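# Open narrow cabinet's top drawer fully, shut all others

## Task

Pull the top drawer of the tall, narrow cabinet with three drawers out to its full extent and keep it there. When finished, every other drawer in the room must be completely closed, no cabinet may be moved noticeably from its spot, and the robot must stay upright and not be left tilted. A fall or tilt counts as failure.

## Robot and tools

ROBOT. A Dexmate Vega in simulation. It rolls on a three-wheeled base, has a head with head_camera (896x560 pixels) and two seven-joint arms, each with a two-finger gripper and a wrist camera (left_wrist_camera, right_wrist_camera, 672x420). Seen from above it measures 0.70 m long and 0.63 m wide (0.91 m with arms folded), and its front edge sits 0.35 m ahead of the base origin. The torso is three links (thigh, shank, chest) folding in a Z, driven by torso_hip_rad, torso_knee_rad and torso_waist_rad. Chest forward lean equals knee - hip - waist. Start posture is stand (hip, knee, waist = 0.469, 1.617, 1.048). Other presets: stand_high 0.78, 1.57, 0.44; lean_20 0.52, 1.05, 0.18; lean_45 0.52, 1.05, -0.26; low_lean_45 0, 0, -0.79. Fold the arms before going to low_lean_45. Folded arm values, in key order shoulder_pitch, shoulder_yaw, upper_arm_roll, elbow, forearm_roll, wrist_pitch, wrist_yaw: left 1, 0.5, -0.6, -2.5, 0, -0.9, 0; right -1, -0.5, 0.6, -2.5, 0, 0.9, 0.

FRAMES. Everything is in metres. The base frame has its origin on the floor at the point the base pivots on, 0.185 m behind the front axle; x forward, y left, z up. chest, left_hand and right_hand are printed in it. A hand point lies between the fingers, 0.033 m back from the closed tips; fingers run along the hand's z, close along its y, and its camera side faces -x. The odometry frame is where the base frame was at scene start; base_odometry counts only wheel turns, so slip looks like travel.

MOVE. One call runs one action: "base", "joints" or both, optionally with "speeds" and "min_time_s"; or "target" by itself. Parts start together. "cameras" picks images: a list of head_camera, left_wrist_camera, right_wrist_camera or all; omitted or ["all"] gives all, [] gives none.
- base: a single key, always a relative offset from where the base last reported itself. translate_m: metres, -2 to 2, forward positive. strafe_m: metres, -2 to 2, left positive (heading may drift up to about 0.02 rad). rotate_rad: radians, -3.2 to 3.2, counter-clockwise (left) positive. Front wheels first steer toward a new direction, taking about 0.5 s up to 1.1 s.
- joints: an object of absolute angles in radians, keyed by joint name, any subset. Ranges: torso_hip_rad 0 to 1.57, torso_knee_rad 0 to 3.141, torso_waist_rad -1.57 to 1.57 (positive tips chest back); shoulder_pitch -3.041 to 3.041 (left: positive swings down; right: negative swings down); left_shoulder_yaw_rad -0.423 to 1.523, right_shoulder_yaw_rad -1.523 to 0.423; upper_arm_roll and forearm_roll -3.041 to 3.041; elbow -3.041 to 0.214 (0 straight, negative bends up); wrist_pitch -1.366 to 1.366 (left positive tips down, right negative tips down); left_wrist_yaw_rad -1.348 to 1.087, right_wrist_yaw_rad -1.087 to 1.348 (positive turns left); gripper 0 (shut) to 0.785 per finger; head_pan_rad -2.792 to 2.792 (positive left); head_tilt_rad and head_camera_tilt_rad about -1.48 to 1.48 (positive looks down). Torso joints named together arrive together.
- speeds: caps for this call only: translate_m and strafe_m 0.04 to 0.3 m/s, rotate_rad 0.1 to 0.6 rad/s (the upper value is default).
- min_time_s: 0.1 to 8 s, a floor on how long each arm and head motion takes.
- target: an absolute hand pose in the base frame: side "left" or "right"; x, y, z in metres (-3 to 3); pitch_deg -30 to 95 (90 fingers down, 0 level); heading_deg -360 to 360 (0 forward, counter-clockwise positive); roll_deg -360 to 360, default 0; line_only true demands a straight path. The robot must be still. The pose is checked against the robot only, not the room; straight moves reach up to 45 cm, else the arm swings on an arc that can go wide. If a move reports "short (part of ...)", repeat it.

WAIT: seconds 0 to 10, plus cameras; returns state and images. ZOOM_IMAGE: camera plus region [x0, y0, x1, y1] in pixels of that camera's latest image, origin top-left, at most 504 by 504. FINISHED_SCENE: scene, an integer 1 to 3; irreversible, and the drawers must remain as required without the robot.

RESULTS. "move" reads done or the worst status. base_status, joint_status, left_hand_status, right_hand_status use: done; off_target (resting away from goal, may keep pushing); contact_stop or contact_stop_at_<key> (arm pushed near full torque about 0.6 s; that arm's whole group stops and holds); time_out; not_followed (collision check withheld targets, with a cause line); limit_stop_at_motor_heat; unfinished; and for targets reached, short or refused. Base "done" only means the wheels turned fully. turned_by_wheels and turned_by_imu give turning since the last result; an IMU turn above 0.03 rad after a straight or sideways drive suggests a bump. A time_out, or a count stuck near 0.000, means something is blocking the base or a wheel cannot steer. base_tilt shows forward/right lean in degrees (about 2 degrees of bias). Also printed: joint_positions, joint torques, motor temperatures, on_its_own.

CAUTIONS. A refused call cancels the later move, wait and finished_scene calls in that reply. The base does not stop at furniture; it keeps shoving, so drive slowly near cabinets and do not shift them. Nothing prevents tipping. Keep arms apart: a hard press between them ends the scene. Under joints nothing keeps an arm off the body. After any stop, back the arm off so it stops pressing. Contact torque at the load limits (141 shoulders, 75.2 upper_arm_roll and elbow, 23.5 forearm and wrist, N m) causes a 10 s torque fault; motors at 80 °C trip a heat stop. Avoid slams, hard hits and very hard pushes on drawers. The simulation runs on while you think, holding the last command.

Each tool is called after "Call:" as a command line: name --argument value for each argument, lists and objects as JSON in quotes; but a table of rows of numbers goes row by row, as --pt "numbers of a row", without its own name.

## Session

Call:
move

Scene clock: 0.00 s.
Joint torques (N m): no reading
Motor temperatures (°C): left_arm=[31 31 31 26 40 35 41] | right_arm=[30 27 33 31 36 36 33]
base_odometry: x=+0.000 y=+0.000 heading=+0.000
turned_by_wheels: +0.000
turned_by_imu: +0.000
base_tilt: forward=+0.0 right=+0.8
base_status: not commanded
joint_positions: torso_hip_rad=+0.469 torso_knee_rad=+1.617 torso_waist_rad=+1.048 left_shoulder_pitch_rad=+2.217 left_shoulder_yaw_rad=-0.014 left_upper_arm_roll_rad=-0.004 left_elbow_rad=-1.080 left_forearm_roll_rad=+0.010 left_wrist_pitch_rad=-0.495 left_wrist_yaw_rad=-0.006 left_gripper_rad=+0.005 right_shoulder_pitch_rad=-2.194 right_shoulder_yaw_rad=-0.002 right_upper_arm_roll_rad=+0.006 right_elbow_rad=-1.112 right_forearm_roll_rad=+0.018 right_wrist_pitch_rad=+0.493 right_wrist_yaw_rad=-0.008 right_gripper_rad=+0.005 head_pan_rad=+0.000 head_tilt_rad=+0.000 head_camera_tilt_rad=+0.000
joint_status: not commanded
chest: x=-0.0111 y=+0.0000 z=+1.4155 quat_wxyz=(+0.999, +0.000, +0.050, +0.000) (m; base frame)
left_hand: x=+0.1723 y=+0.2218 z=+0.5939 quat_wxyz=(+0.402, -0.001, +0.916, -0.004) pitch_deg=+42.6 heading_deg=-0.5 roll_deg=-0.7 back=up (m; base frame)
right_hand: x=+0.2084 y=-0.2404 z=+0.6102 quat_wxyz=(+0.427, +0.011, +0.904, -0.007) pitch_deg=+39.4 heading_deg=-1.6 roll_deg=-0.3 back=up (m; base frame)
pictures: head_camera, left_wrist_camera, right_wrist_camera

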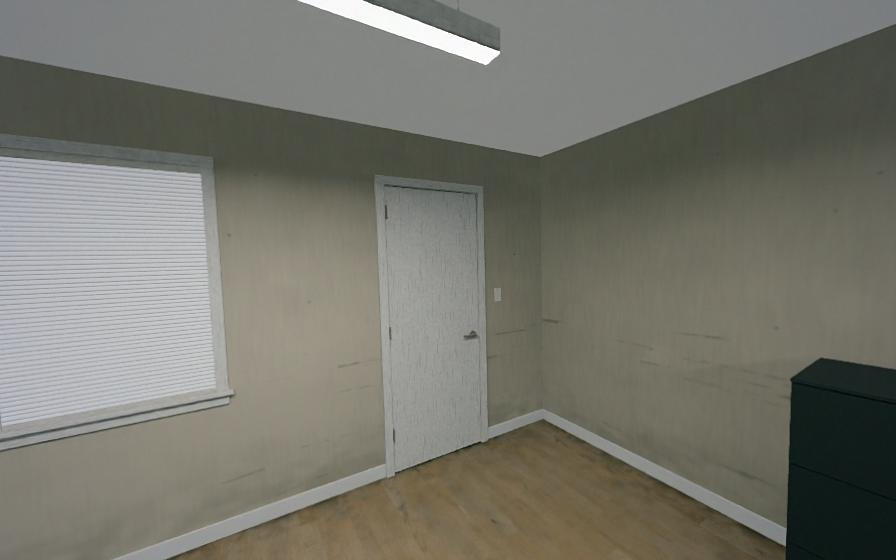

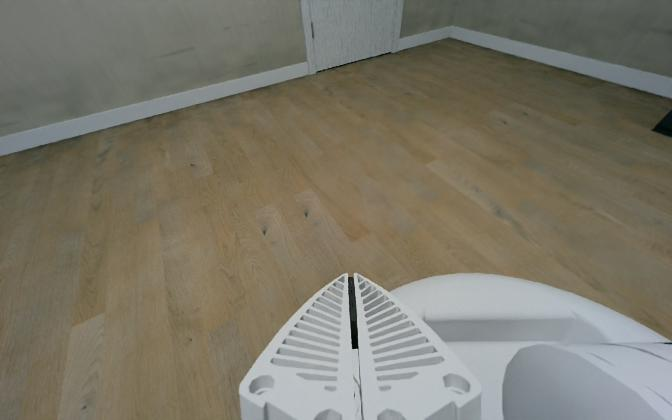

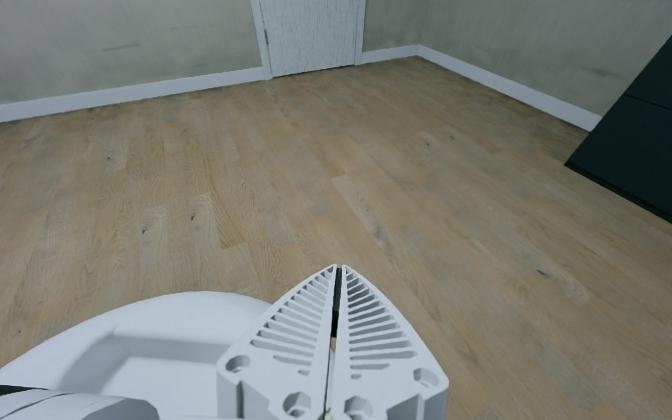

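Call:
move --joints '{"head_pan_rad": -1.2, "head_camera_tilt_rad": 0.3}' --cameras '["head_camera"]'

Call:
move --joints '{"head_pan_rad": -2.4, "head_camera_tilt_rad": 0.3}' --cameras '["head_camera"]'

Call:
move --joints '{"head_pan_rad": 1.2, "head_camera_tilt_rad": 0.3}' --cameras '["head_camera"]'

Call:
move --joints '{"head_pan_rad": 2.4, "head_camera_tilt_rad": 0.3}' --cameras '["head_camera"]'

Scene clock: 1.77 s.
Joint torques (N m): left_arm=[7.05 -0.56 -1.14 -1.42 0.09 -1.88 0.05] | right_arm=[-3.85 -1.67 0.6 -2.75 0.06 2.17 -0.07]
move: done
base_odometry: x=+0.000 y=+0.000 heading=+0.000
turned_by_wheels: +0.000
turned_by_imu: +0.000
base_tilt: forward=+0.1 right=+0.7
base_status: not commanded
joint_positions: torso_hip_rad=+0.469 torso_knee_rad=+1.617 torso_waist_rad=+1.048 left_shoulder_pitch_rad=+2.217 left_shoulder_yaw_rad=-0.014 left_upper_arm_roll_rad=-0.004 left_elbow_rad=-1.080 left_forearm_roll_rad=+0.010 left_wrist_pitch_rad=-0.495 left_wrist_yaw_rad=-0.006 left_gripper_rad=+0.005 right_shoulder_pitch_rad=-2.194 right_shoulder_yaw_rad=-0.002 right_upper_arm_roll_rad=+0.006 right_elbow_rad=-1.112 right_forearm_roll_rad=+0.018 right_wrist_pitch_rad=+0.493 right_wrist_yaw_rad=-0.008 right_gripper_rad=+0.005 head_pan_rad=-1.200 head_tilt_rad=+0.000 head_camera_tilt_rad=+0.300
joint_status: all done
chest: x=-0.0111 y=+0.0000 z=+1.4155 quat_wxyz=(+0.999, +0.000, +0.050, +0.000)
left_hand: x=+0.1724 y=+0.2218 z=+0.5939 quat_wxyz=(+0.402, -0.001, +0.916, -0.004) pitch_deg=+42.6 heading_deg=-0.5 roll_deg=-0.7 back=up
right_hand: x=+0.2084 y=-0.2404 z=+0.6102 quat_wxyz=(+0.427, +0.011, +0.904, -0.007) pitch_deg=+39.4 heading_deg=-1.6 roll_deg=-0.3 back=up

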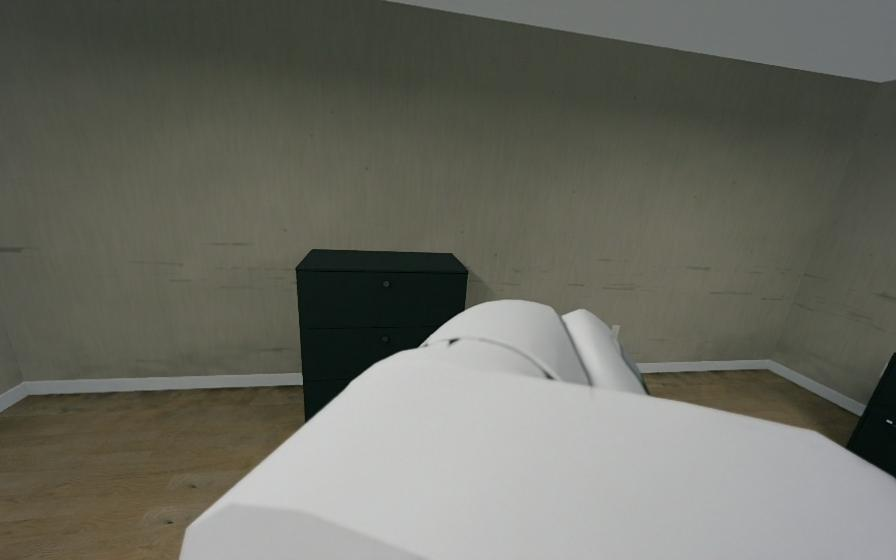

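Scene clock: 3.23 s.
Joint torques (N m): left_arm=[5.65 -0.83 -0.05 -1.78 0.14 -2.59 -0.02] | right_arm=[-3.49 -0.7 0.66 -2.47 0.24 2.45 -0.16]
move: done
base_odometry: x=+0.000 y=+0.000 heading=+0.000
turned_by_wheels: +0.000
turned_by_imu: +0.000
base_tilt: forward=+0.1 right=+0.7
base_status: not commanded
joint_positions: torso_hip_rad=+0.469 torso_knee_rad=+1.617 torso_waist_rad=+1.048 left_shoulder_pitch_rad=+2.217 left_shoulder_yaw_rad=-0.014 left_upper_arm_roll_rad=-0.004 left_elbow_rad=-1.080 left_forearm_roll_rad=+0.010 left_wrist_pitch_rad=-0.495 left_wrist_yaw_rad=-0.006 left_gripper_rad=+0.005 right_shoulder_pitch_rad=-2.194 right_shoulder_yaw_rad=-0.002 right_upper_arm_roll_rad=+0.006 right_elbow_rad=-1.112 right_forearm_roll_rad=+0.018 right_wrist_pitch_rad=+0.493 right_wrist_yaw_rad=-0.008 right_gripper_rad=+0.005 head_pan_rad=-2.400 head_tilt_rad=+0.000 head_camera_tilt_rad=+0.300
joint_status: all done
chest: x=-0.0111 y=+0.0000 z=+1.4155 quat_wxyz=(+0.999, +0.000, +0.050, +0.000)
left_hand: x=+0.1724 y=+0.2218 z=+0.5939 quat_wxyz=(+0.402, -0.001, +0.916, -0.004) pitch_deg=+42.6 heading_deg=-0.5 roll_deg=-0.7 back=up
right_hand: x=+0.2084 y=-0.2404 z=+0.6102 quat_wxyz=(+0.427, +0.011, +0.904, -0.007) pitch_deg=+39.4 heading_deg=-1.6 roll_deg=-0.3 back=up

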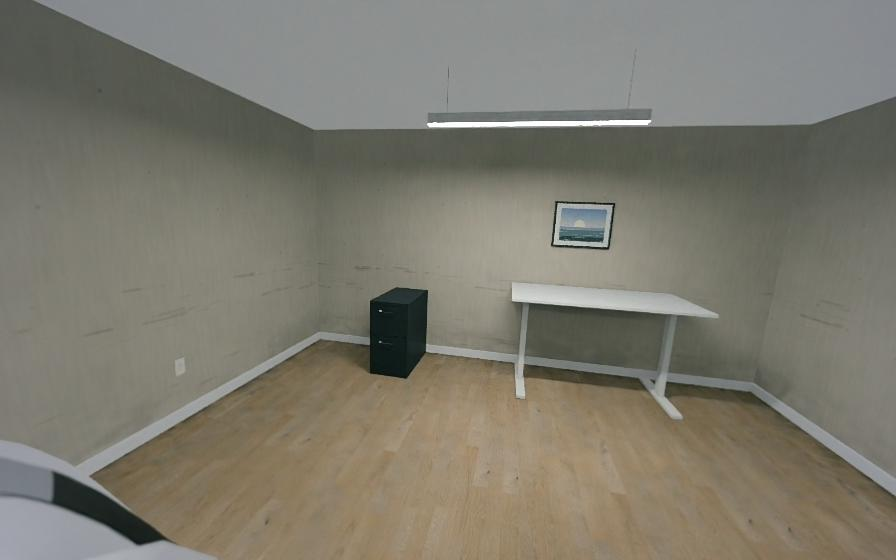

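Scene clock: 6.30 s.
Joint torques (N m): left_arm=[5.75 0.74 -0.77 -2.16 0.02 -1.7 -0.17] | right_arm=[-3.44 -0.36 0.68 -3.49 0.27 2.74 0.01]
move: done
base_odometry: x=+0.000 y=+0.000 heading=+0.000
turned_by_wheels: +0.000
turned_by_imu: +0.000
base_tilt: forward=+0.0 right=+0.7
base_status: not commanded
joint_positions: torso_hip_rad=+0.469 torso_knee_rad=+1.617 torso_waist_rad=+1.048 left_shoulder_pitch_rad=+2.217 left_shoulder_yaw_rad=-0.014 left_upper_arm_roll_rad=-0.004 left_elbow_rad=-1.080 left_forearm_roll_rad=+0.010 left_wrist_pitch_rad=-0.495 left_wrist_yaw_rad=-0.006 left_gripper_rad=+0.005 right_shoulder_pitch_rad=-2.194 right_shoulder_yaw_rad=-0.002 right_upper_arm_roll_rad=+0.006 right_elbow_rad=-1.112 right_forearm_roll_rad=+0.018 right_wrist_pitch_rad=+0.493 right_wrist_yaw_rad=-0.008 right_gripper_rad=+0.005 head_pan_rad=+1.200 head_tilt_rad=+0.000 head_camera_tilt_rad=+0.300
joint_status: all done
chest: x=-0.0111 y=+0.0000 z=+1.4155 quat_wxyz=(+0.999, +0.000, +0.050, +0.000)
left_hand: x=+0.1724 y=+0.2218 z=+0.5939 quat_wxyz=(+0.402, -0.001, +0.916, -0.004) pitch_deg=+42.6 heading_deg=-0.5 roll_deg=-0.7 back=up
right_hand: x=+0.2084 y=-0.2404 z=+0.6102 quat_wxyz=(+0.427, +0.011, +0.904, -0.007) pitch_deg=+39.4 heading_deg=-1.6 roll_deg=-0.3 back=up

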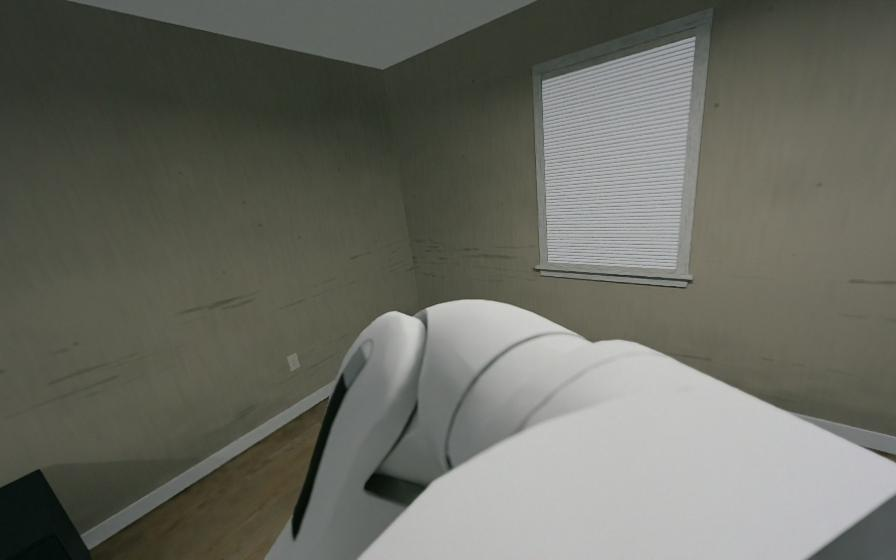

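Scene clock: 7.77 s.
Joint torques (N m): left_arm=[5.51 1.34 -1.28 -4.06 0.09 -2.27 -0.26] | right_arm=[-4.46 -0.27 0.58 -2.14 0.05 2.22 0.03]
move: done
base_odometry: x=+0.000 y=+0.000 heading=+0.000
turned_by_wheels: +0.000
turned_by_imu: +0.000
base_tilt: forward=+0.1 right=+0.7
base_status: not commanded
joint_positions: torso_hip_rad=+0.469 torso_knee_rad=+1.617 torso_waist_rad=+1.048 left_shoulder_pitch_rad=+2.217 left_shoulder_yaw_rad=-0.014 left_upper_arm_roll_rad=-0.004 left_elbow_rad=-1.080 left_forearm_roll_rad=+0.010 left_wrist_pitch_rad=-0.495 left_wrist_yaw_rad=-0.006 left_gripper_rad=+0.005 right_shoulder_pitch_rad=-2.194 right_shoulder_yaw_rad=-0.002 right_upper_arm_roll_rad=+0.006 right_elbow_rad=-1.112 right_forearm_roll_rad=+0.018 right_wrist_pitch_rad=+0.493 right_wrist_yaw_rad=-0.008 right_gripper_rad=+0.005 head_pan_rad=+2.400 head_tilt_rad=+0.000 head_camera_tilt_rad=+0.300
joint_status: all done
chest: x=-0.0111 y=+0.0000 z=+1.4155 quat_wxyz=(+0.999, +0.000, +0.050, +0.000)
left_hand: x=+0.1724 y=+0.2218 z=+0.5939 quat_wxyz=(+0.402, -0.001, +0.916, -0.004) pitch_deg=+42.6 heading_deg=-0.5 roll_deg=-0.7 back=up
right_hand: x=+0.2084 y=-0.2404 z=+0.6102 quat_wxyz=(+0.427, +0.011, +0.904, -0.007) pitch_deg=+39.4 heading_deg=-1.6 roll_deg=-0.3 back=up

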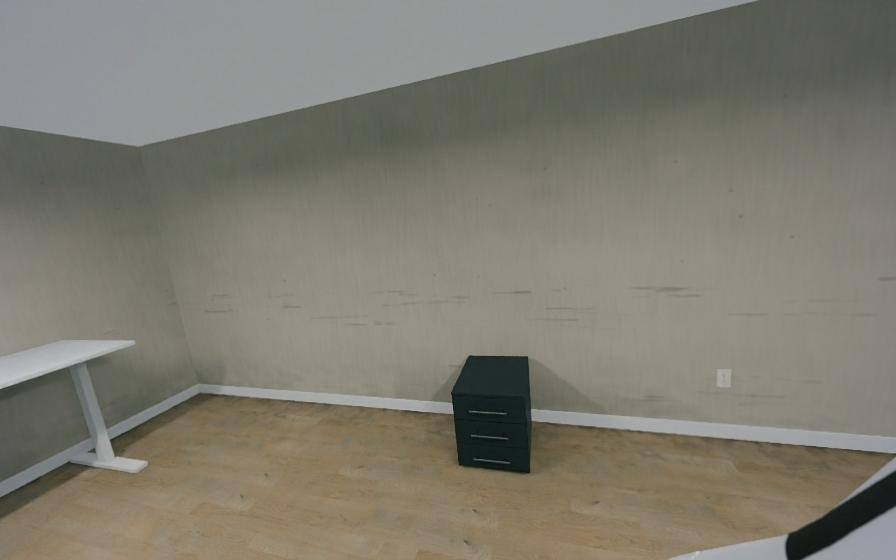

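Call:
zoom_image --camera "head_camera" --region '[380, 320, 620, 500]'

Scaled by 2.100 (camera's finer frame: 960x600).

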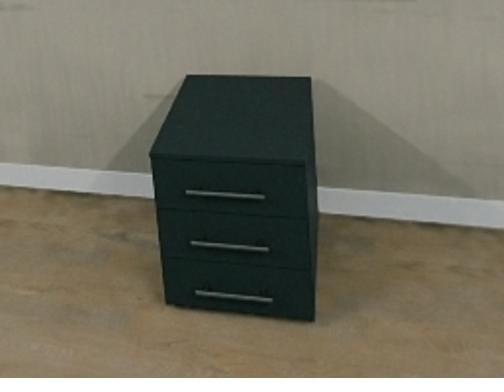

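Call:
move --base '{"rotate_rad": 2.2}' --joints '{"head_pan_rad": 0.0, "head_camera_tilt_rad": 0.6}'

Scene clock: 15.67 s.
Joint torques (N m): left_arm=[4.76 0.31 -1.73 -3.57 0.19 -1.83 -0.17] | right_arm=[-4.18 -0.9 0.59 -2.6 0.07 2.74 0.04]
move: done
base_odometry: x=+0.003 y=-0.001 heading=+2.207
turned_by_wheels: +2.207
turned_by_imu: +2.195
base_tilt: forward=+0.0 right=+0.8
base_status: done
joint_positions: torso_hip_rad=+0.469 torso_knee_rad=+1.617 torso_waist_rad=+1.048 left_shoulder_pitch_rad=+2.217 left_shoulder_yaw_rad=-0.014 left_upper_arm_roll_rad=-0.004 left_elbow_rad=-1.080 left_forearm_roll_rad=+0.010 left_wrist_pitch_rad=-0.495 left_wrist_yaw_rad=-0.006 left_gripper_rad=+0.005 right_shoulder_pitch_rad=-2.194 right_shoulder_yaw_rad=-0.002 right_upper_arm_roll_rad=+0.006 right_elbow_rad=-1.112 right_forearm_roll_rad=+0.018 right_wrist_pitch_rad=+0.493 right_wrist_yaw_rad=-0.008 right_gripper_rad=+0.005 head_pan_rad=+0.000 head_tilt_rad=+0.000 head_camera_tilt_rad=+0.600
joint_status: all done
chest: x=-0.0111 y=+0.0000 z=+1.4155 quat_wxyz=(+0.999, +0.000, +0.050, +0.000)
left_hand: x=+0.1724 y=+0.2218 z=+0.5939 quat_wxyz=(+0.402, -0.001, +0.916, -0.004) pitch_deg=+42.6 heading_deg=-0.5 roll_deg=-0.7 back=up
right_hand: x=+0.2084 y=-0.2404 z=+0.6102 quat_wxyz=(+0.427, +0.011, +0.904, -0.007) pitch_deg=+39.4 heading_deg=-1.6 roll_deg=-0.3 back=up
pictures: head_camera, left_wrist_camera, right_wrist_camera

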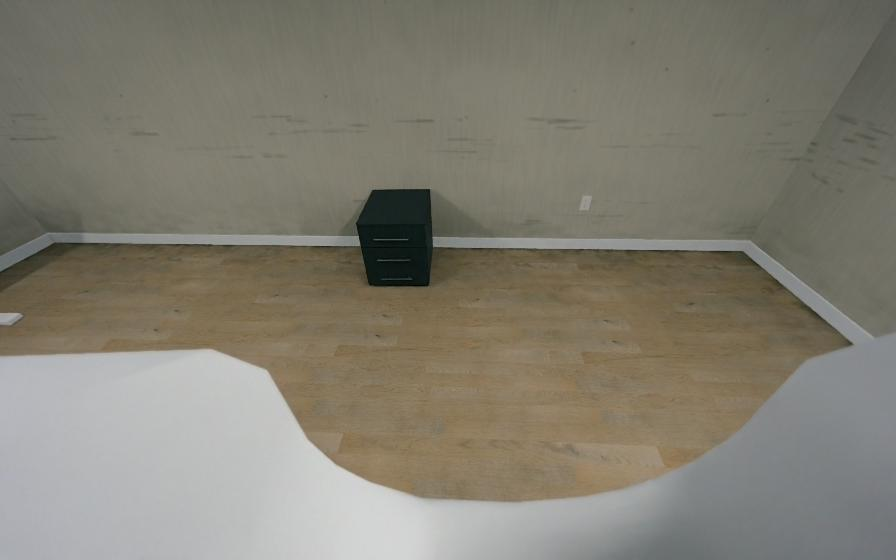

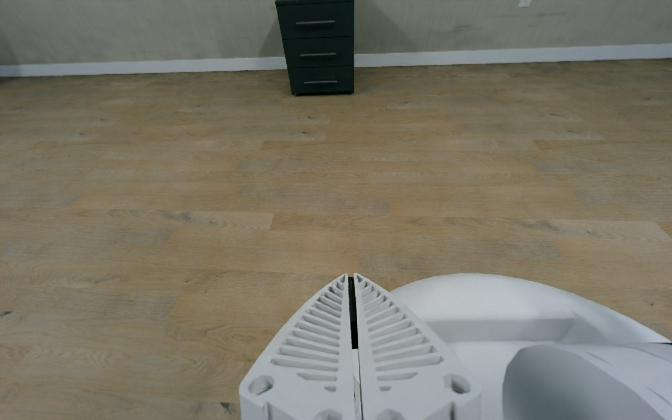

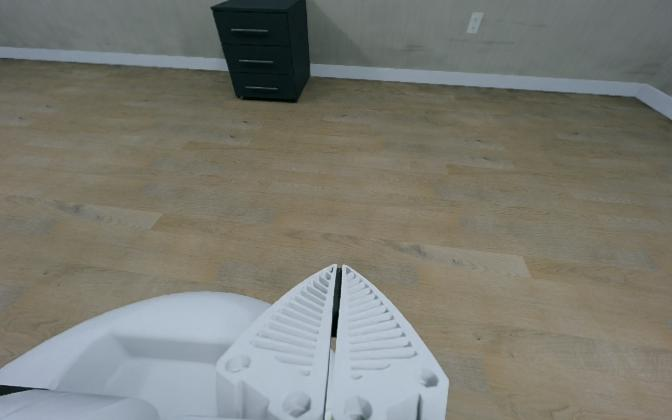

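Call:
move --joints '{"left_elbow_rad": -2.2, "left_wrist_pitch_rad": 0.0, "right_elbow_rad": -2.2, "right_wrist_pitch_rad": 0.0, "torso_hip_rad": 0.25, "torso_knee_rad": 1.25, "torso_waist_rad": 0.9}'

Scene clock: 21.43 s.
Joint torques (N m): left_arm=[-2.09 0.15 -0.2 -8.2 -0.1 -2.8 -0.03] | right_arm=[2.53 -2.14 0.9 -9.43 0.12 2.21 -0.02]
move: done
base_odometry: x=+0.003 y=-0.001 heading=+2.207
turned_by_wheels: +0.000
turned_by_imu: +0.000
base_tilt: forward=+0.1 right=+0.8
base_status: not commanded
joint_positions: torso_hip_rad=+0.250 torso_knee_rad=+1.250 torso_waist_rad=+0.900 left_shoulder_pitch_rad=+2.217 left_shoulder_yaw_rad=-0.014 left_upper_arm_roll_rad=-0.004 left_elbow_rad=-2.196 left_forearm_roll_rad=+0.010 left_wrist_pitch_rad=-0.002 left_wrist_yaw_rad=-0.006 left_gripper_rad=+0.005 right_shoulder_pitch_rad=-2.194 right_shoulder_yaw_rad=-0.002 right_upper_arm_roll_rad=+0.006 right_elbow_rad=-2.197 right_forearm_roll_rad=+0.018 right_wrist_pitch_rad=+0.001 right_wrist_yaw_rad=-0.008 right_gripper_rad=+0.005 head_pan_rad=+0.000 head_tilt_rad=+0.000 head_camera_tilt_rad=+0.600
joint_status: all done
chest: x=-0.0237 y=+0.0000 z=+1.3248 quat_wxyz=(+0.999, +0.000, +0.050, +0.000)
left_hand: x=+0.4777 y=+0.2312 z=+0.9278 quat_wxyz=(+0.664, -0.002, +0.748, +0.003) pitch_deg=+6.9 heading_deg=+0.4 roll_deg=+0.1 back=up
right_hand: x=+0.4870 y=-0.2357 z=+0.9402 quat_wxyz=(+0.672, +0.009, +0.740, +0.000) pitch_deg=+5.5 heading_deg=-0.7 roll_deg=+0.7 back=up
pictures: head_camera, left_wrist_camera, right_wrist_camera

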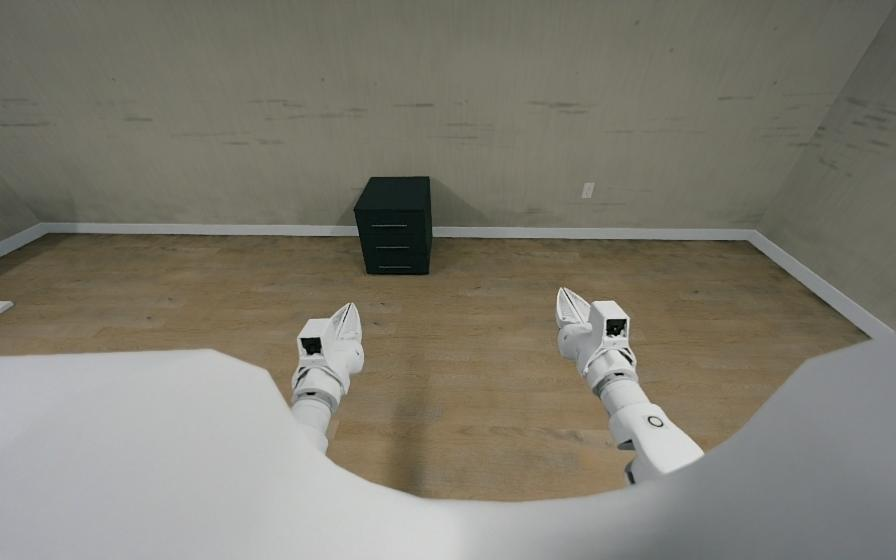

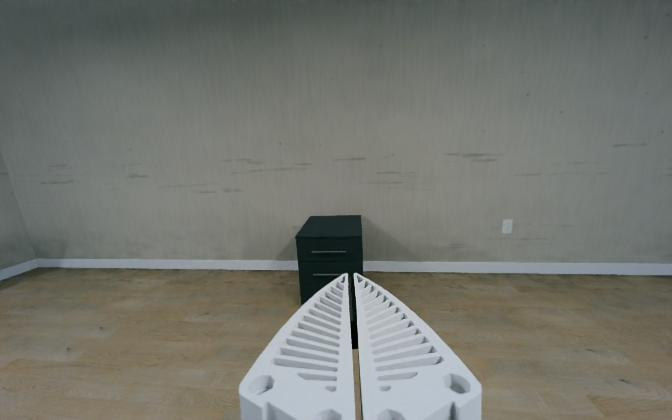

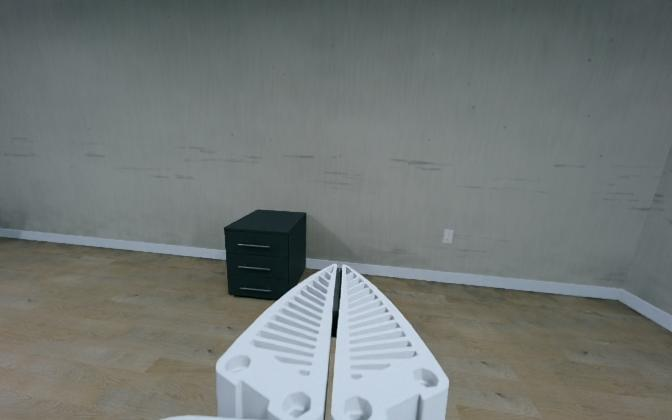

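Call:
move --base '{"translate_m": 0.7}' --joints '{"torso_hip_rad": 0.0, "torso_knee_rad": 0.5, "torso_waist_rad": 0.2, "head_camera_tilt_rad": 0.4}'

Scene clock: 28.20 s.
Joint torques (N m): left_arm=[1.93 -0.49 -0.78 -7.41 0.08 -2.63 0] | right_arm=[0.65 -1.04 0.32 -8.72 0.12 2.48 -0.02]
move: done
base_odometry: x=-0.414 y=+0.562 heading=+2.208
turned_by_wheels: +0.001
turned_by_imu: +0.001
base_tilt: forward=+0.0 right=+0.7
base_status: done
joint_positions: torso_hip_rad=+0.001 torso_knee_rad=+0.500 torso_waist_rad=+0.200 left_shoulder_pitch_rad=+2.217 left_shoulder_yaw_rad=-0.014 left_upper_arm_roll_rad=-0.004 left_elbow_rad=-2.200 left_forearm_roll_rad=+0.010 left_wrist_pitch_rad=+0.000 left_wrist_yaw_rad=-0.006 left_gripper_rad=+0.005 right_shoulder_pitch_rad=-2.194 right_shoulder_yaw_rad=-0.002 right_upper_arm_roll_rad=+0.006 right_elbow_rad=-2.200 right_forearm_roll_rad=+0.018 right_wrist_pitch_rad=+0.000 right_wrist_yaw_rad=-0.008 right_gripper_rad=+0.005 head_pan_rad=+0.000 head_tilt_rad=+0.000 head_camera_tilt_rad=+0.400
joint_status: all done
chest: x=-0.0748 y=+0.0000 z=+1.1089 quat_wxyz=(+0.989, +0.000, +0.149, +0.000)
left_hand: x=+0.3387 y=+0.2312 z=+0.6221 quat_wxyz=(+0.587, -0.001, +0.810, +0.003) pitch_deg=+18.2 heading_deg=+0.4 roll_deg=+0.2 back=up
right_hand: x=+0.3501 y=-0.2357 z=+0.6320 quat_wxyz=(+0.596, +0.009, +0.803, -0.001) pitch_deg=+16.8 heading_deg=-0.7 roll_deg=+0.5 back=up
pictures: head_camera, left_wrist_camera, right_wrist_camera

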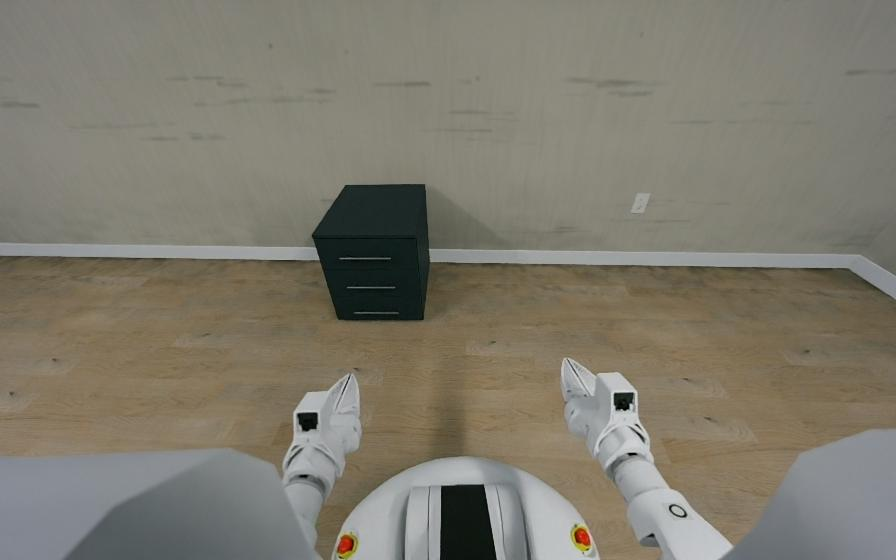

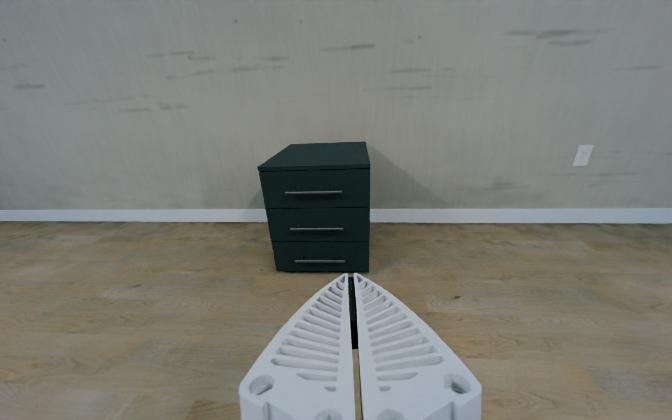

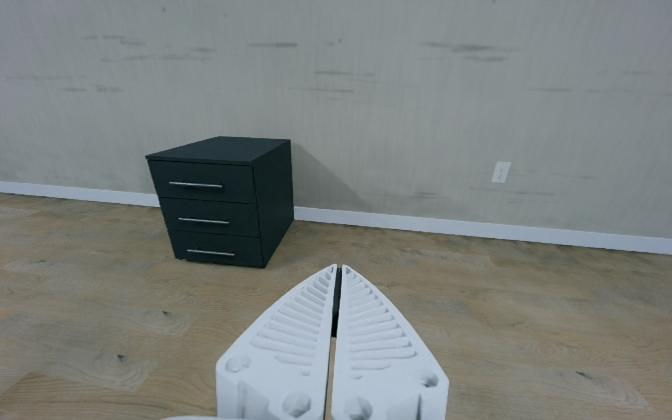

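Call:
move --target '{"side": "left", "x": 0.60, "y": 0.34, "z": 0.44, "pitch_deg": 0, "heading_deg": 0, "roll_deg": 90}'

Scene clock: 30.30 s.
Joint torques (N m): left_arm=[2.7 -0.29 -0.65 -7.03 0.14 -2.65 0.05] | right_arm=[-1.19 -1.71 0.52 -8.71 0.01 3 0.03]
move: refused
base_odometry: x=-0.414 y=+0.562 heading=+2.208
turned_by_wheels: +0.000
turned_by_imu: +0.000
base_tilt: forward=+0.0 right=+0.8
base_status: not commanded
joint_positions: torso_hip_rad=+0.001 torso_knee_rad=+0.500 torso_waist_rad=+0.200 left_shoulder_pitch_rad=+2.217 left_shoulder_yaw_rad=-0.014 left_upper_arm_roll_rad=-0.004 left_elbow_rad=-2.200 left_forearm_roll_rad=+0.010 left_wrist_pitch_rad=+0.000 left_wrist_yaw_rad=-0.006 left_gripper_rad=+0.005 right_shoulder_pitch_rad=-2.194 right_shoulder_yaw_rad=-0.002 right_upper_arm_roll_rad=+0.006 right_elbow_rad=-2.200 right_forearm_roll_rad=+0.018 right_wrist_pitch_rad=+0.000 right_wrist_yaw_rad=-0.008 right_gripper_rad=+0.005 head_pan_rad=+0.000 head_tilt_rad=+0.000 head_camera_tilt_rad=+0.400
joint_status: not commanded
chest: x=-0.0748 y=+0.0000 z=+1.1089 quat_wxyz=(+0.989, +0.000, +0.149, +0.000)
left_hand: x=+0.3387 y=+0.2312 z=+0.6221 quat_wxyz=(+0.587, -0.001, +0.810, +0.003) pitch_deg=+18.2 heading_deg=+0.4 roll_deg=+0.2 back=up
left_hand_status: refused: no posture of the arm gets there (out of reach): the closest leaves the hand 8.5 cm and 1 deg from the pose. Nothing moved.
right_hand: x=+0.3501 y=-0.2357 z=+0.6320 quat_wxyz=(+0.596, +0.009, +0.803, -0.001) pitch_deg=+16.8 heading_deg=-0.7 roll_deg=+0.5 back=up
pictures: head_camera, left_wrist_camera, right_wrist_camera

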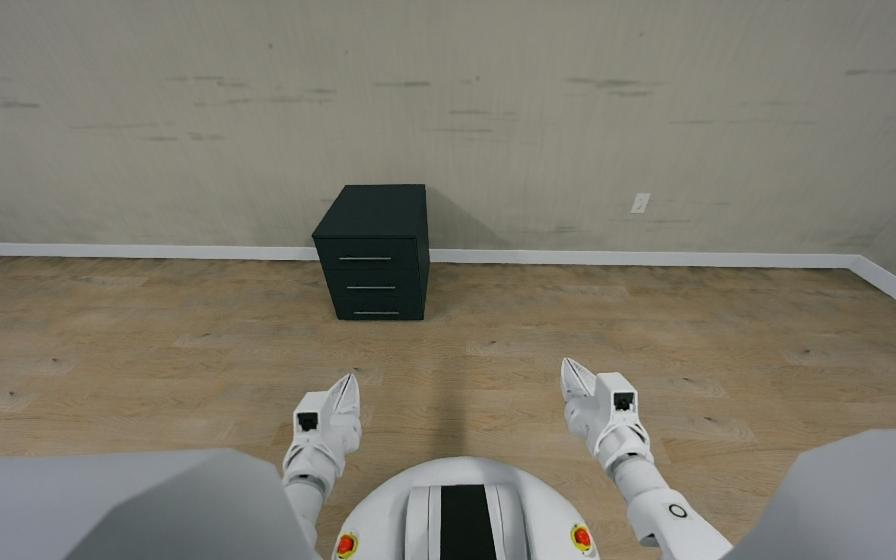

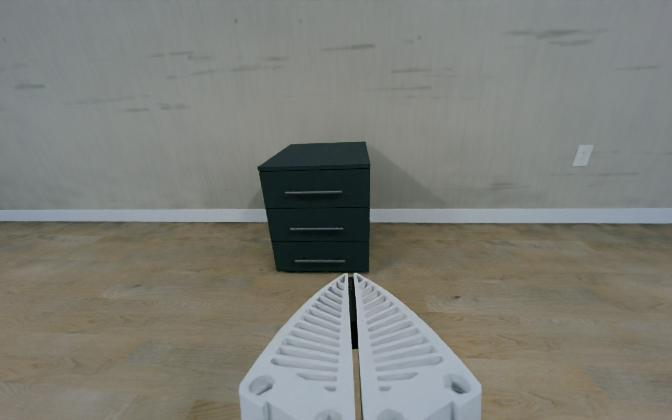

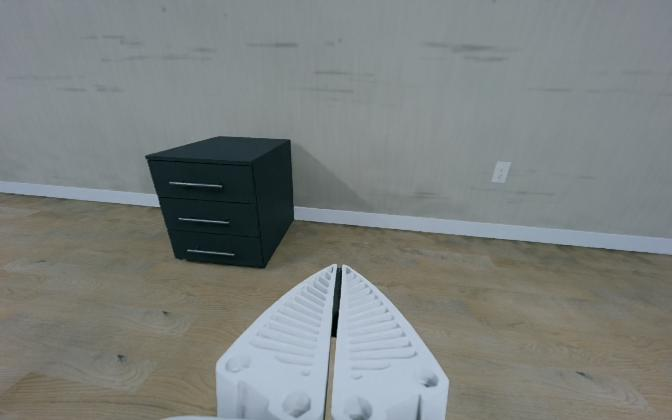

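Call:
move --joints '{"torso_hip_rad": 0.0, "torso_knee_rad": 0.35, "torso_waist_rad": -0.25, "head_camera_tilt_rad": 0.1}' --cameras '["head_camera"]'

Call:
move --target '{"side": "left", "x": 0.62, "y": 0.36, "z": 0.44, "pitch_deg": 0, "heading_deg": 0, "roll_deg": 90}'

Scene clock: 33.93 s.
Joint torques (N m): left_arm=[6.31 1.12 -1.25 -6.23 0.16 -2.52 -0.2] | right_arm=[-4.24 -0.68 0.38 -8.34 0.04 2.01 -0.1]
move: done
base_odometry: x=-0.414 y=+0.562 heading=+2.208
turned_by_wheels: +0.000
turned_by_imu: +0.000
base_tilt: forward=+0.0 right=+0.8
base_status: not commanded
joint_positions: torso_hip_rad=+0.001 torso_knee_rad=+0.350 torso_waist_rad=-0.250 left_shoulder_pitch_rad=+2.217 left_shoulder_yaw_rad=-0.014 left_upper_arm_roll_rad=-0.004 left_elbow_rad=-2.200 left_forearm_roll_rad=+0.010 left_wrist_pitch_rad=+0.000 left_wrist_yaw_rad=-0.006 left_gripper_rad=+0.005 right_shoulder_pitch_rad=-2.194 right_shoulder_yaw_rad=-0.002 right_upper_arm_roll_rad=+0.006 right_elbow_rad=-2.200 right_forearm_roll_rad=+0.018 right_wrist_pitch_rad=+0.000 right_wrist_yaw_rad=-0.008 right_gripper_rad=+0.005 head_pan_rad=+0.000 head_tilt_rad=+0.000 head_camera_tilt_rad=+0.100
joint_status: all done
chest: x=+0.0143 y=+0.0000 z=+1.0174 quat_wxyz=(+0.955, +0.000, +0.295, +0.000)
left_hand: x=+0.2655 y=+0.2312 z=+0.4302 quat_wxyz=(+0.459, -0.001, +0.888, +0.003) pitch_deg=+35.4 heading_deg=+0.4 roll_deg=+0.3 back=up
right_hand: x=+0.2793 y=-0.2357 z=+0.4362 quat_wxyz=(+0.469, +0.009, +0.883, -0.002) pitch_deg=+34.0 heading_deg=-0.8 roll_deg=+0.3 back=up

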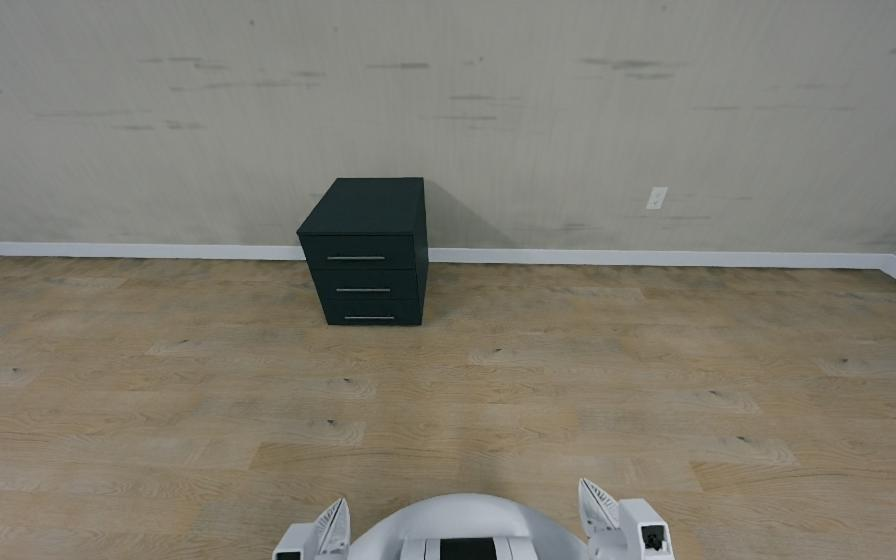

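Scene clock: 34.23 s.
Joint torques (N m): left_arm=[7.99 -0.94 -0.55 -6.72 0.09 -2.42 0.06] | right_arm=[-6.53 -1.01 0.08 -7.13 -0.01 3.32 -0.1]
move: refused
base_odometry: x=-0.414 y=+0.562 heading=+2.208
turned_by_wheels: +0.000
turned_by_imu: +0.000
base_tilt: forward=+0.0 right=+0.7
base_status: not commanded
joint_positions: torso_hip_rad=+0.001 torso_knee_rad=+0.350 torso_waist_rad=-0.250 left_shoulder_pitch_rad=+2.217 left_shoulder_yaw_rad=-0.014 left_upper_arm_roll_rad=-0.004 left_elbow_rad=-2.200 left_forearm_roll_rad=+0.010 left_wrist_pitch_rad=+0.000 left_wrist_yaw_rad=-0.006 left_gripper_rad=+0.005 right_shoulder_pitch_rad=-2.194 right_shoulder_yaw_rad=-0.002 right_upper_arm_roll_rad=+0.006 right_elbow_rad=-2.200 right_forearm_roll_rad=+0.018 right_wrist_pitch_rad=+0.000 right_wrist_yaw_rad=-0.008 right_gripper_rad=+0.005 head_pan_rad=+0.000 head_tilt_rad=+0.000 head_camera_tilt_rad=+0.100
joint_status: not commanded
chest: x=+0.0143 y=+0.0000 z=+1.0174 quat_wxyz=(+0.955, +0.000, +0.295, +0.000)
left_hand: x=+0.2655 y=+0.2312 z=+0.4302 quat_wxyz=(+0.459, -0.001, +0.888, +0.003) pitch_deg=+35.4 heading_deg=+0.4 roll_deg=+0.3 back=up
left_hand_status: refused: the arm stands too near the robot already: the left finger into the base, as the model's coarse spheres have them (needs 2.0 cm clear). Nothing moved. Move it clear with "joints".
right_hand: x=+0.2793 y=-0.2357 z=+0.4362 quat_wxyz=(+0.469, +0.009, +0.883, -0.002) pitch_deg=+34.0 heading_deg=-0.8 roll_deg=+0.3 back=up
pictures: head_camera, left_wrist_camera, right_wrist_camera

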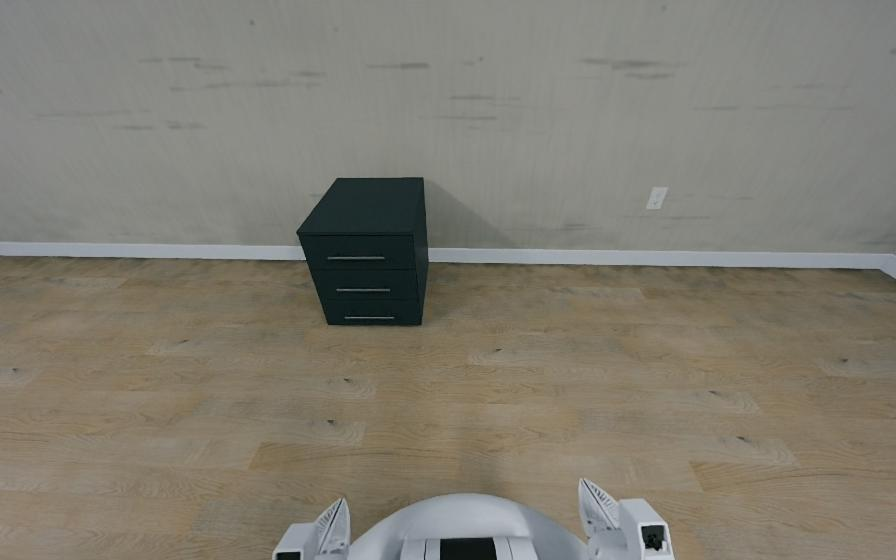

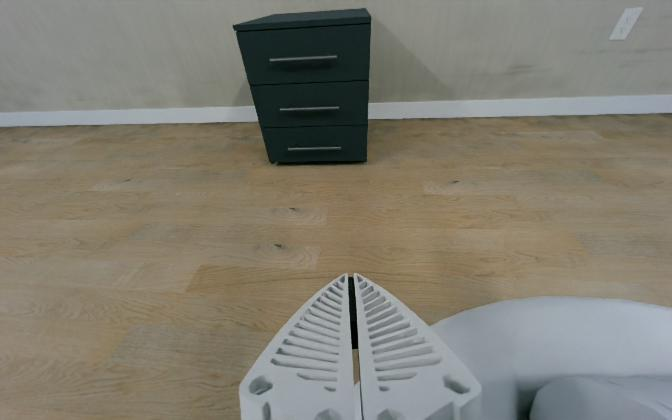

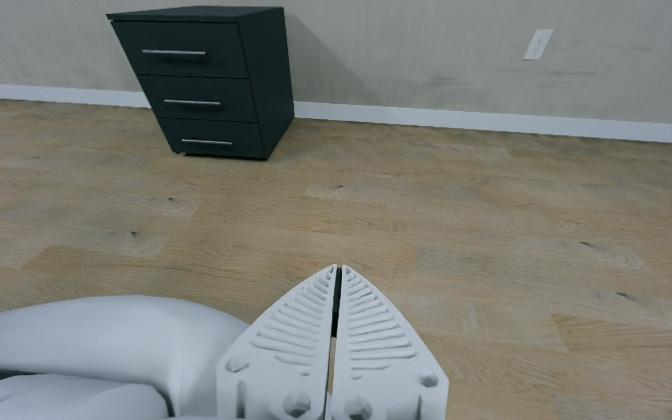

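Call:
move --joints '{"left_shoulder_pitch_rad": 1.6, "left_shoulder_yaw_rad": 0.2, "left_elbow_rad": -2.0, "right_shoulder_pitch_rad": -1.6, "right_elbow_rad": -2.2, "left_gripper_rad": 0.5}'

Call:
move --target '{"side": "left", "x": 0.62, "y": 0.36, "z": 0.44, "pitch_deg": 0, "heading_deg": 0, "roll_deg": 90}'

Scene clock: 38.00 s.
Joint torques (N m): left_arm=[-10.28 3.57 -3.13 -7.5 -0.1 -3.17 -0.04] | right_arm=[15.69 -1.38 0.87 -9.19 0.08 2.84 0.01]
move: done
base_odometry: x=-0.414 y=+0.562 heading=+2.208
turned_by_wheels: +0.000
turned_by_imu: +0.000
base_tilt: forward=+0.0 right=+0.7
base_status: not commanded
joint_positions: torso_hip_rad=+0.001 torso_knee_rad=+0.350 torso_waist_rad=-0.250 left_shoulder_pitch_rad=+1.604 left_shoulder_yaw_rad=+0.198 left_upper_arm_roll_rad=-0.004 left_elbow_rad=-2.001 left_forearm_roll_rad=+0.010 left_wrist_pitch_rad=+0.000 left_wrist_yaw_rad=-0.006 left_gripper_rad=+0.500 right_shoulder_pitch_rad=-1.604 right_shoulder_yaw_rad=-0.002 right_upper_arm_roll_rad=+0.006 right_elbow_rad=-2.200 right_forearm_roll_rad=+0.018 right_wrist_pitch_rad=+0.000 right_wrist_yaw_rad=-0.008 right_gripper_rad=+0.005 head_pan_rad=+0.000 head_tilt_rad=+0.000 head_camera_tilt_rad=+0.100
joint_status: all done
chest: x=+0.0143 y=+0.0000 z=+1.0174 quat_wxyz=(+0.955, +0.000, +0.295, +0.000)
left_hand: x=+0.5363 y=+0.2360 z=+0.5490 quat_wxyz=(+0.629, +0.101, +0.771, +0.028) pitch_deg=+12.0 heading_deg=-4.9 roll_deg=+10.0 back=up
right_hand: x=+0.5578 y=-0.2357 z=+0.6820 quat_wxyz=(+0.706, +0.009, +0.708, +0.000) pitch_deg=+0.2 heading_deg=-0.7 roll_deg=+0.7 back=up
pictures: head_camera, left_wrist_camera, right_wrist_camera

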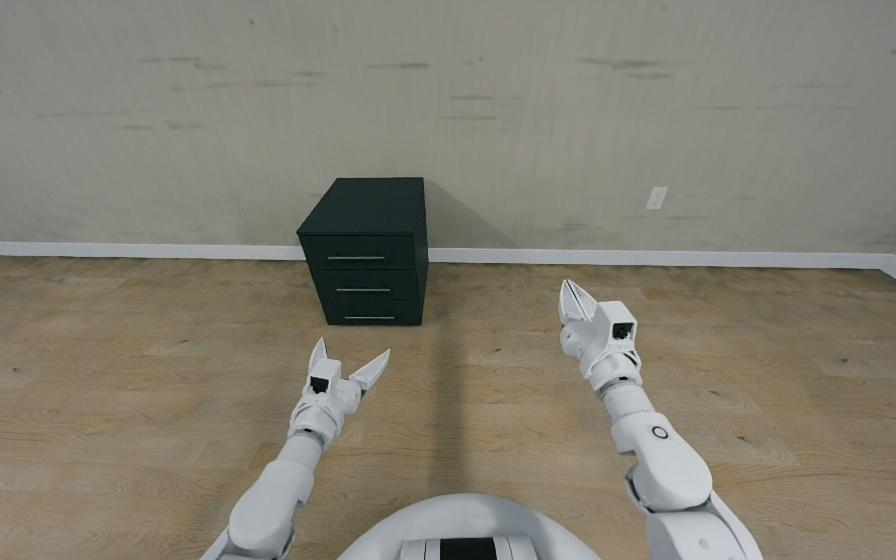

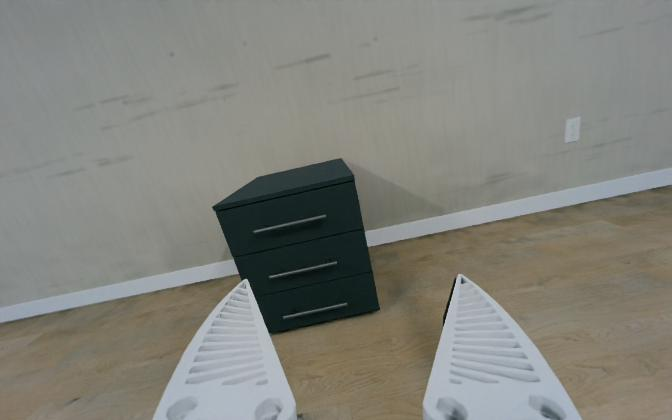

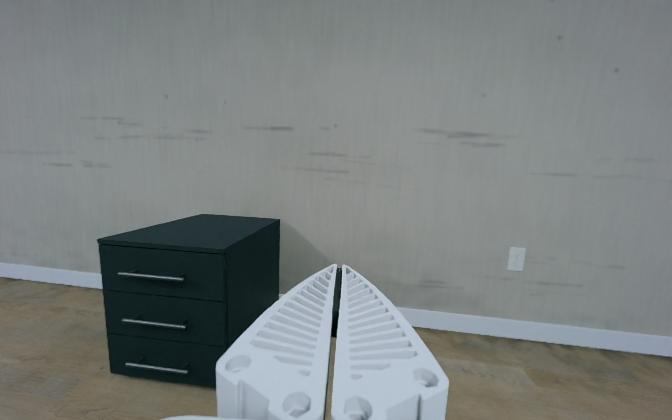

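Scene clock: 43.97 s.
Joint torques (N m): left_arm=[-18.71 1.99 -2.13 -3.74 -0.24 -0.08 1.57] | right_arm=[15.06 -1.87 0.1 -9.96 0.03 2.55 -0.2]
move: done
base_odometry: x=-0.414 y=+0.562 heading=+2.208
turned_by_wheels: +0.000
turned_by_imu: +0.000
base_tilt: forward=+0.1 right=+0.7
base_status: not commanded
joint_positions: torso_hip_rad=+0.001 torso_knee_rad=+0.350 torso_waist_rad=-0.250 left_shoulder_pitch_rad=+0.934 left_shoulder_yaw_rad=+0.385 left_upper_arm_roll_rad=+0.321 left_elbow_rad=-0.711 left_forearm_roll_rad=+1.081 left_wrist_pitch_rad=-0.095 left_wrist_yaw_rad=+0.862 left_gripper_rad=+0.500 right_shoulder_pitch_rad=-1.600 right_shoulder_yaw_rad=-0.002 right_upper_arm_roll_rad=+0.006 right_elbow_rad=-2.200 right_forearm_roll_rad=+0.018 right_wrist_pitch_rad=+0.000 right_wrist_yaw_rad=-0.008 right_gripper_rad=+0.005 head_pan_rad=+0.000 head_tilt_rad=+0.000 head_camera_tilt_rad=+0.100
joint_status: not commanded
chest: x=+0.0143 y=+0.0000 z=+1.0174 quat_wxyz=(+0.955, +0.000, +0.295, +0.000)
left_hand: x=+0.6198 y=+0.3600 z=+0.4399 quat_wxyz=(+0.500, +0.500, +0.501, +0.499) pitch_deg=+0.1 heading_deg=+0.0 roll_deg=+89.9
left_hand_status: reached (straight line, planned for 4.7 s): 0 mm and 0.1 deg off.
right_hand: x=+0.5589 y=-0.2357 z=+0.6837 quat_wxyz=(+0.707, +0.009, +0.707, +0.001) pitch_deg=+0.0 heading_deg=-0.7 roll_deg=+0.8 back=up
pictures: head_camera, left_wrist_camera, right_wrist_camera

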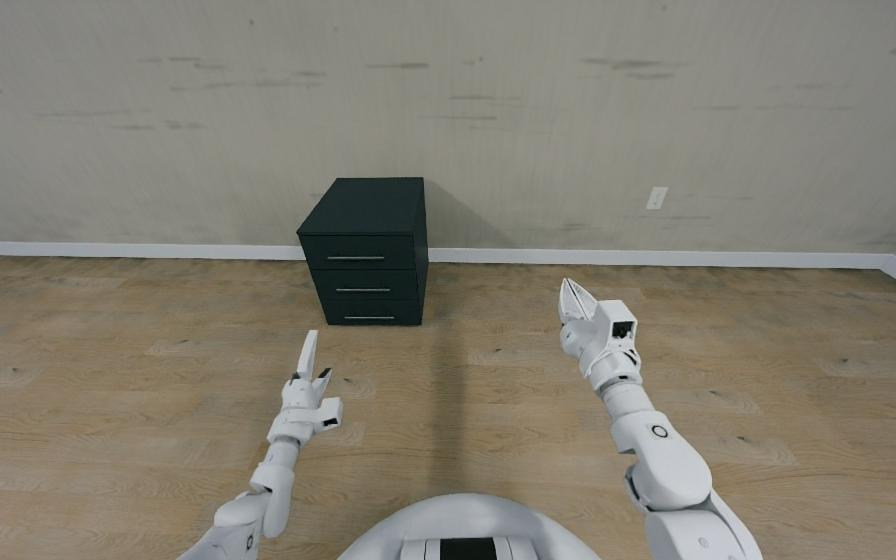

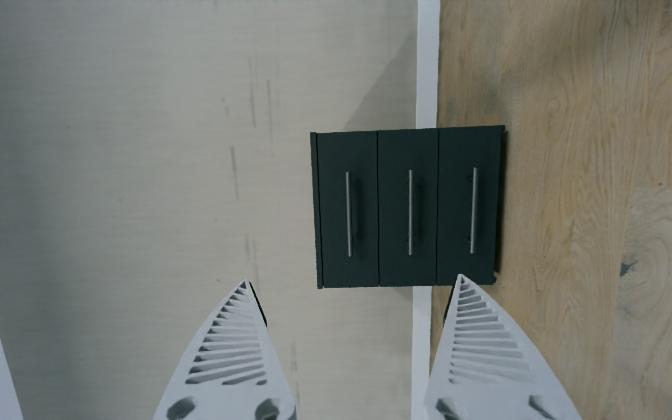

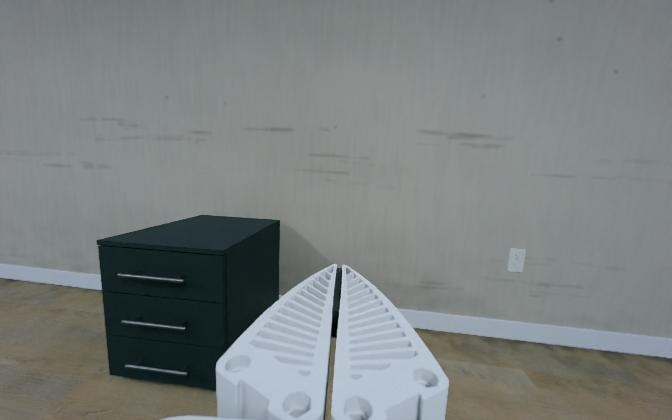

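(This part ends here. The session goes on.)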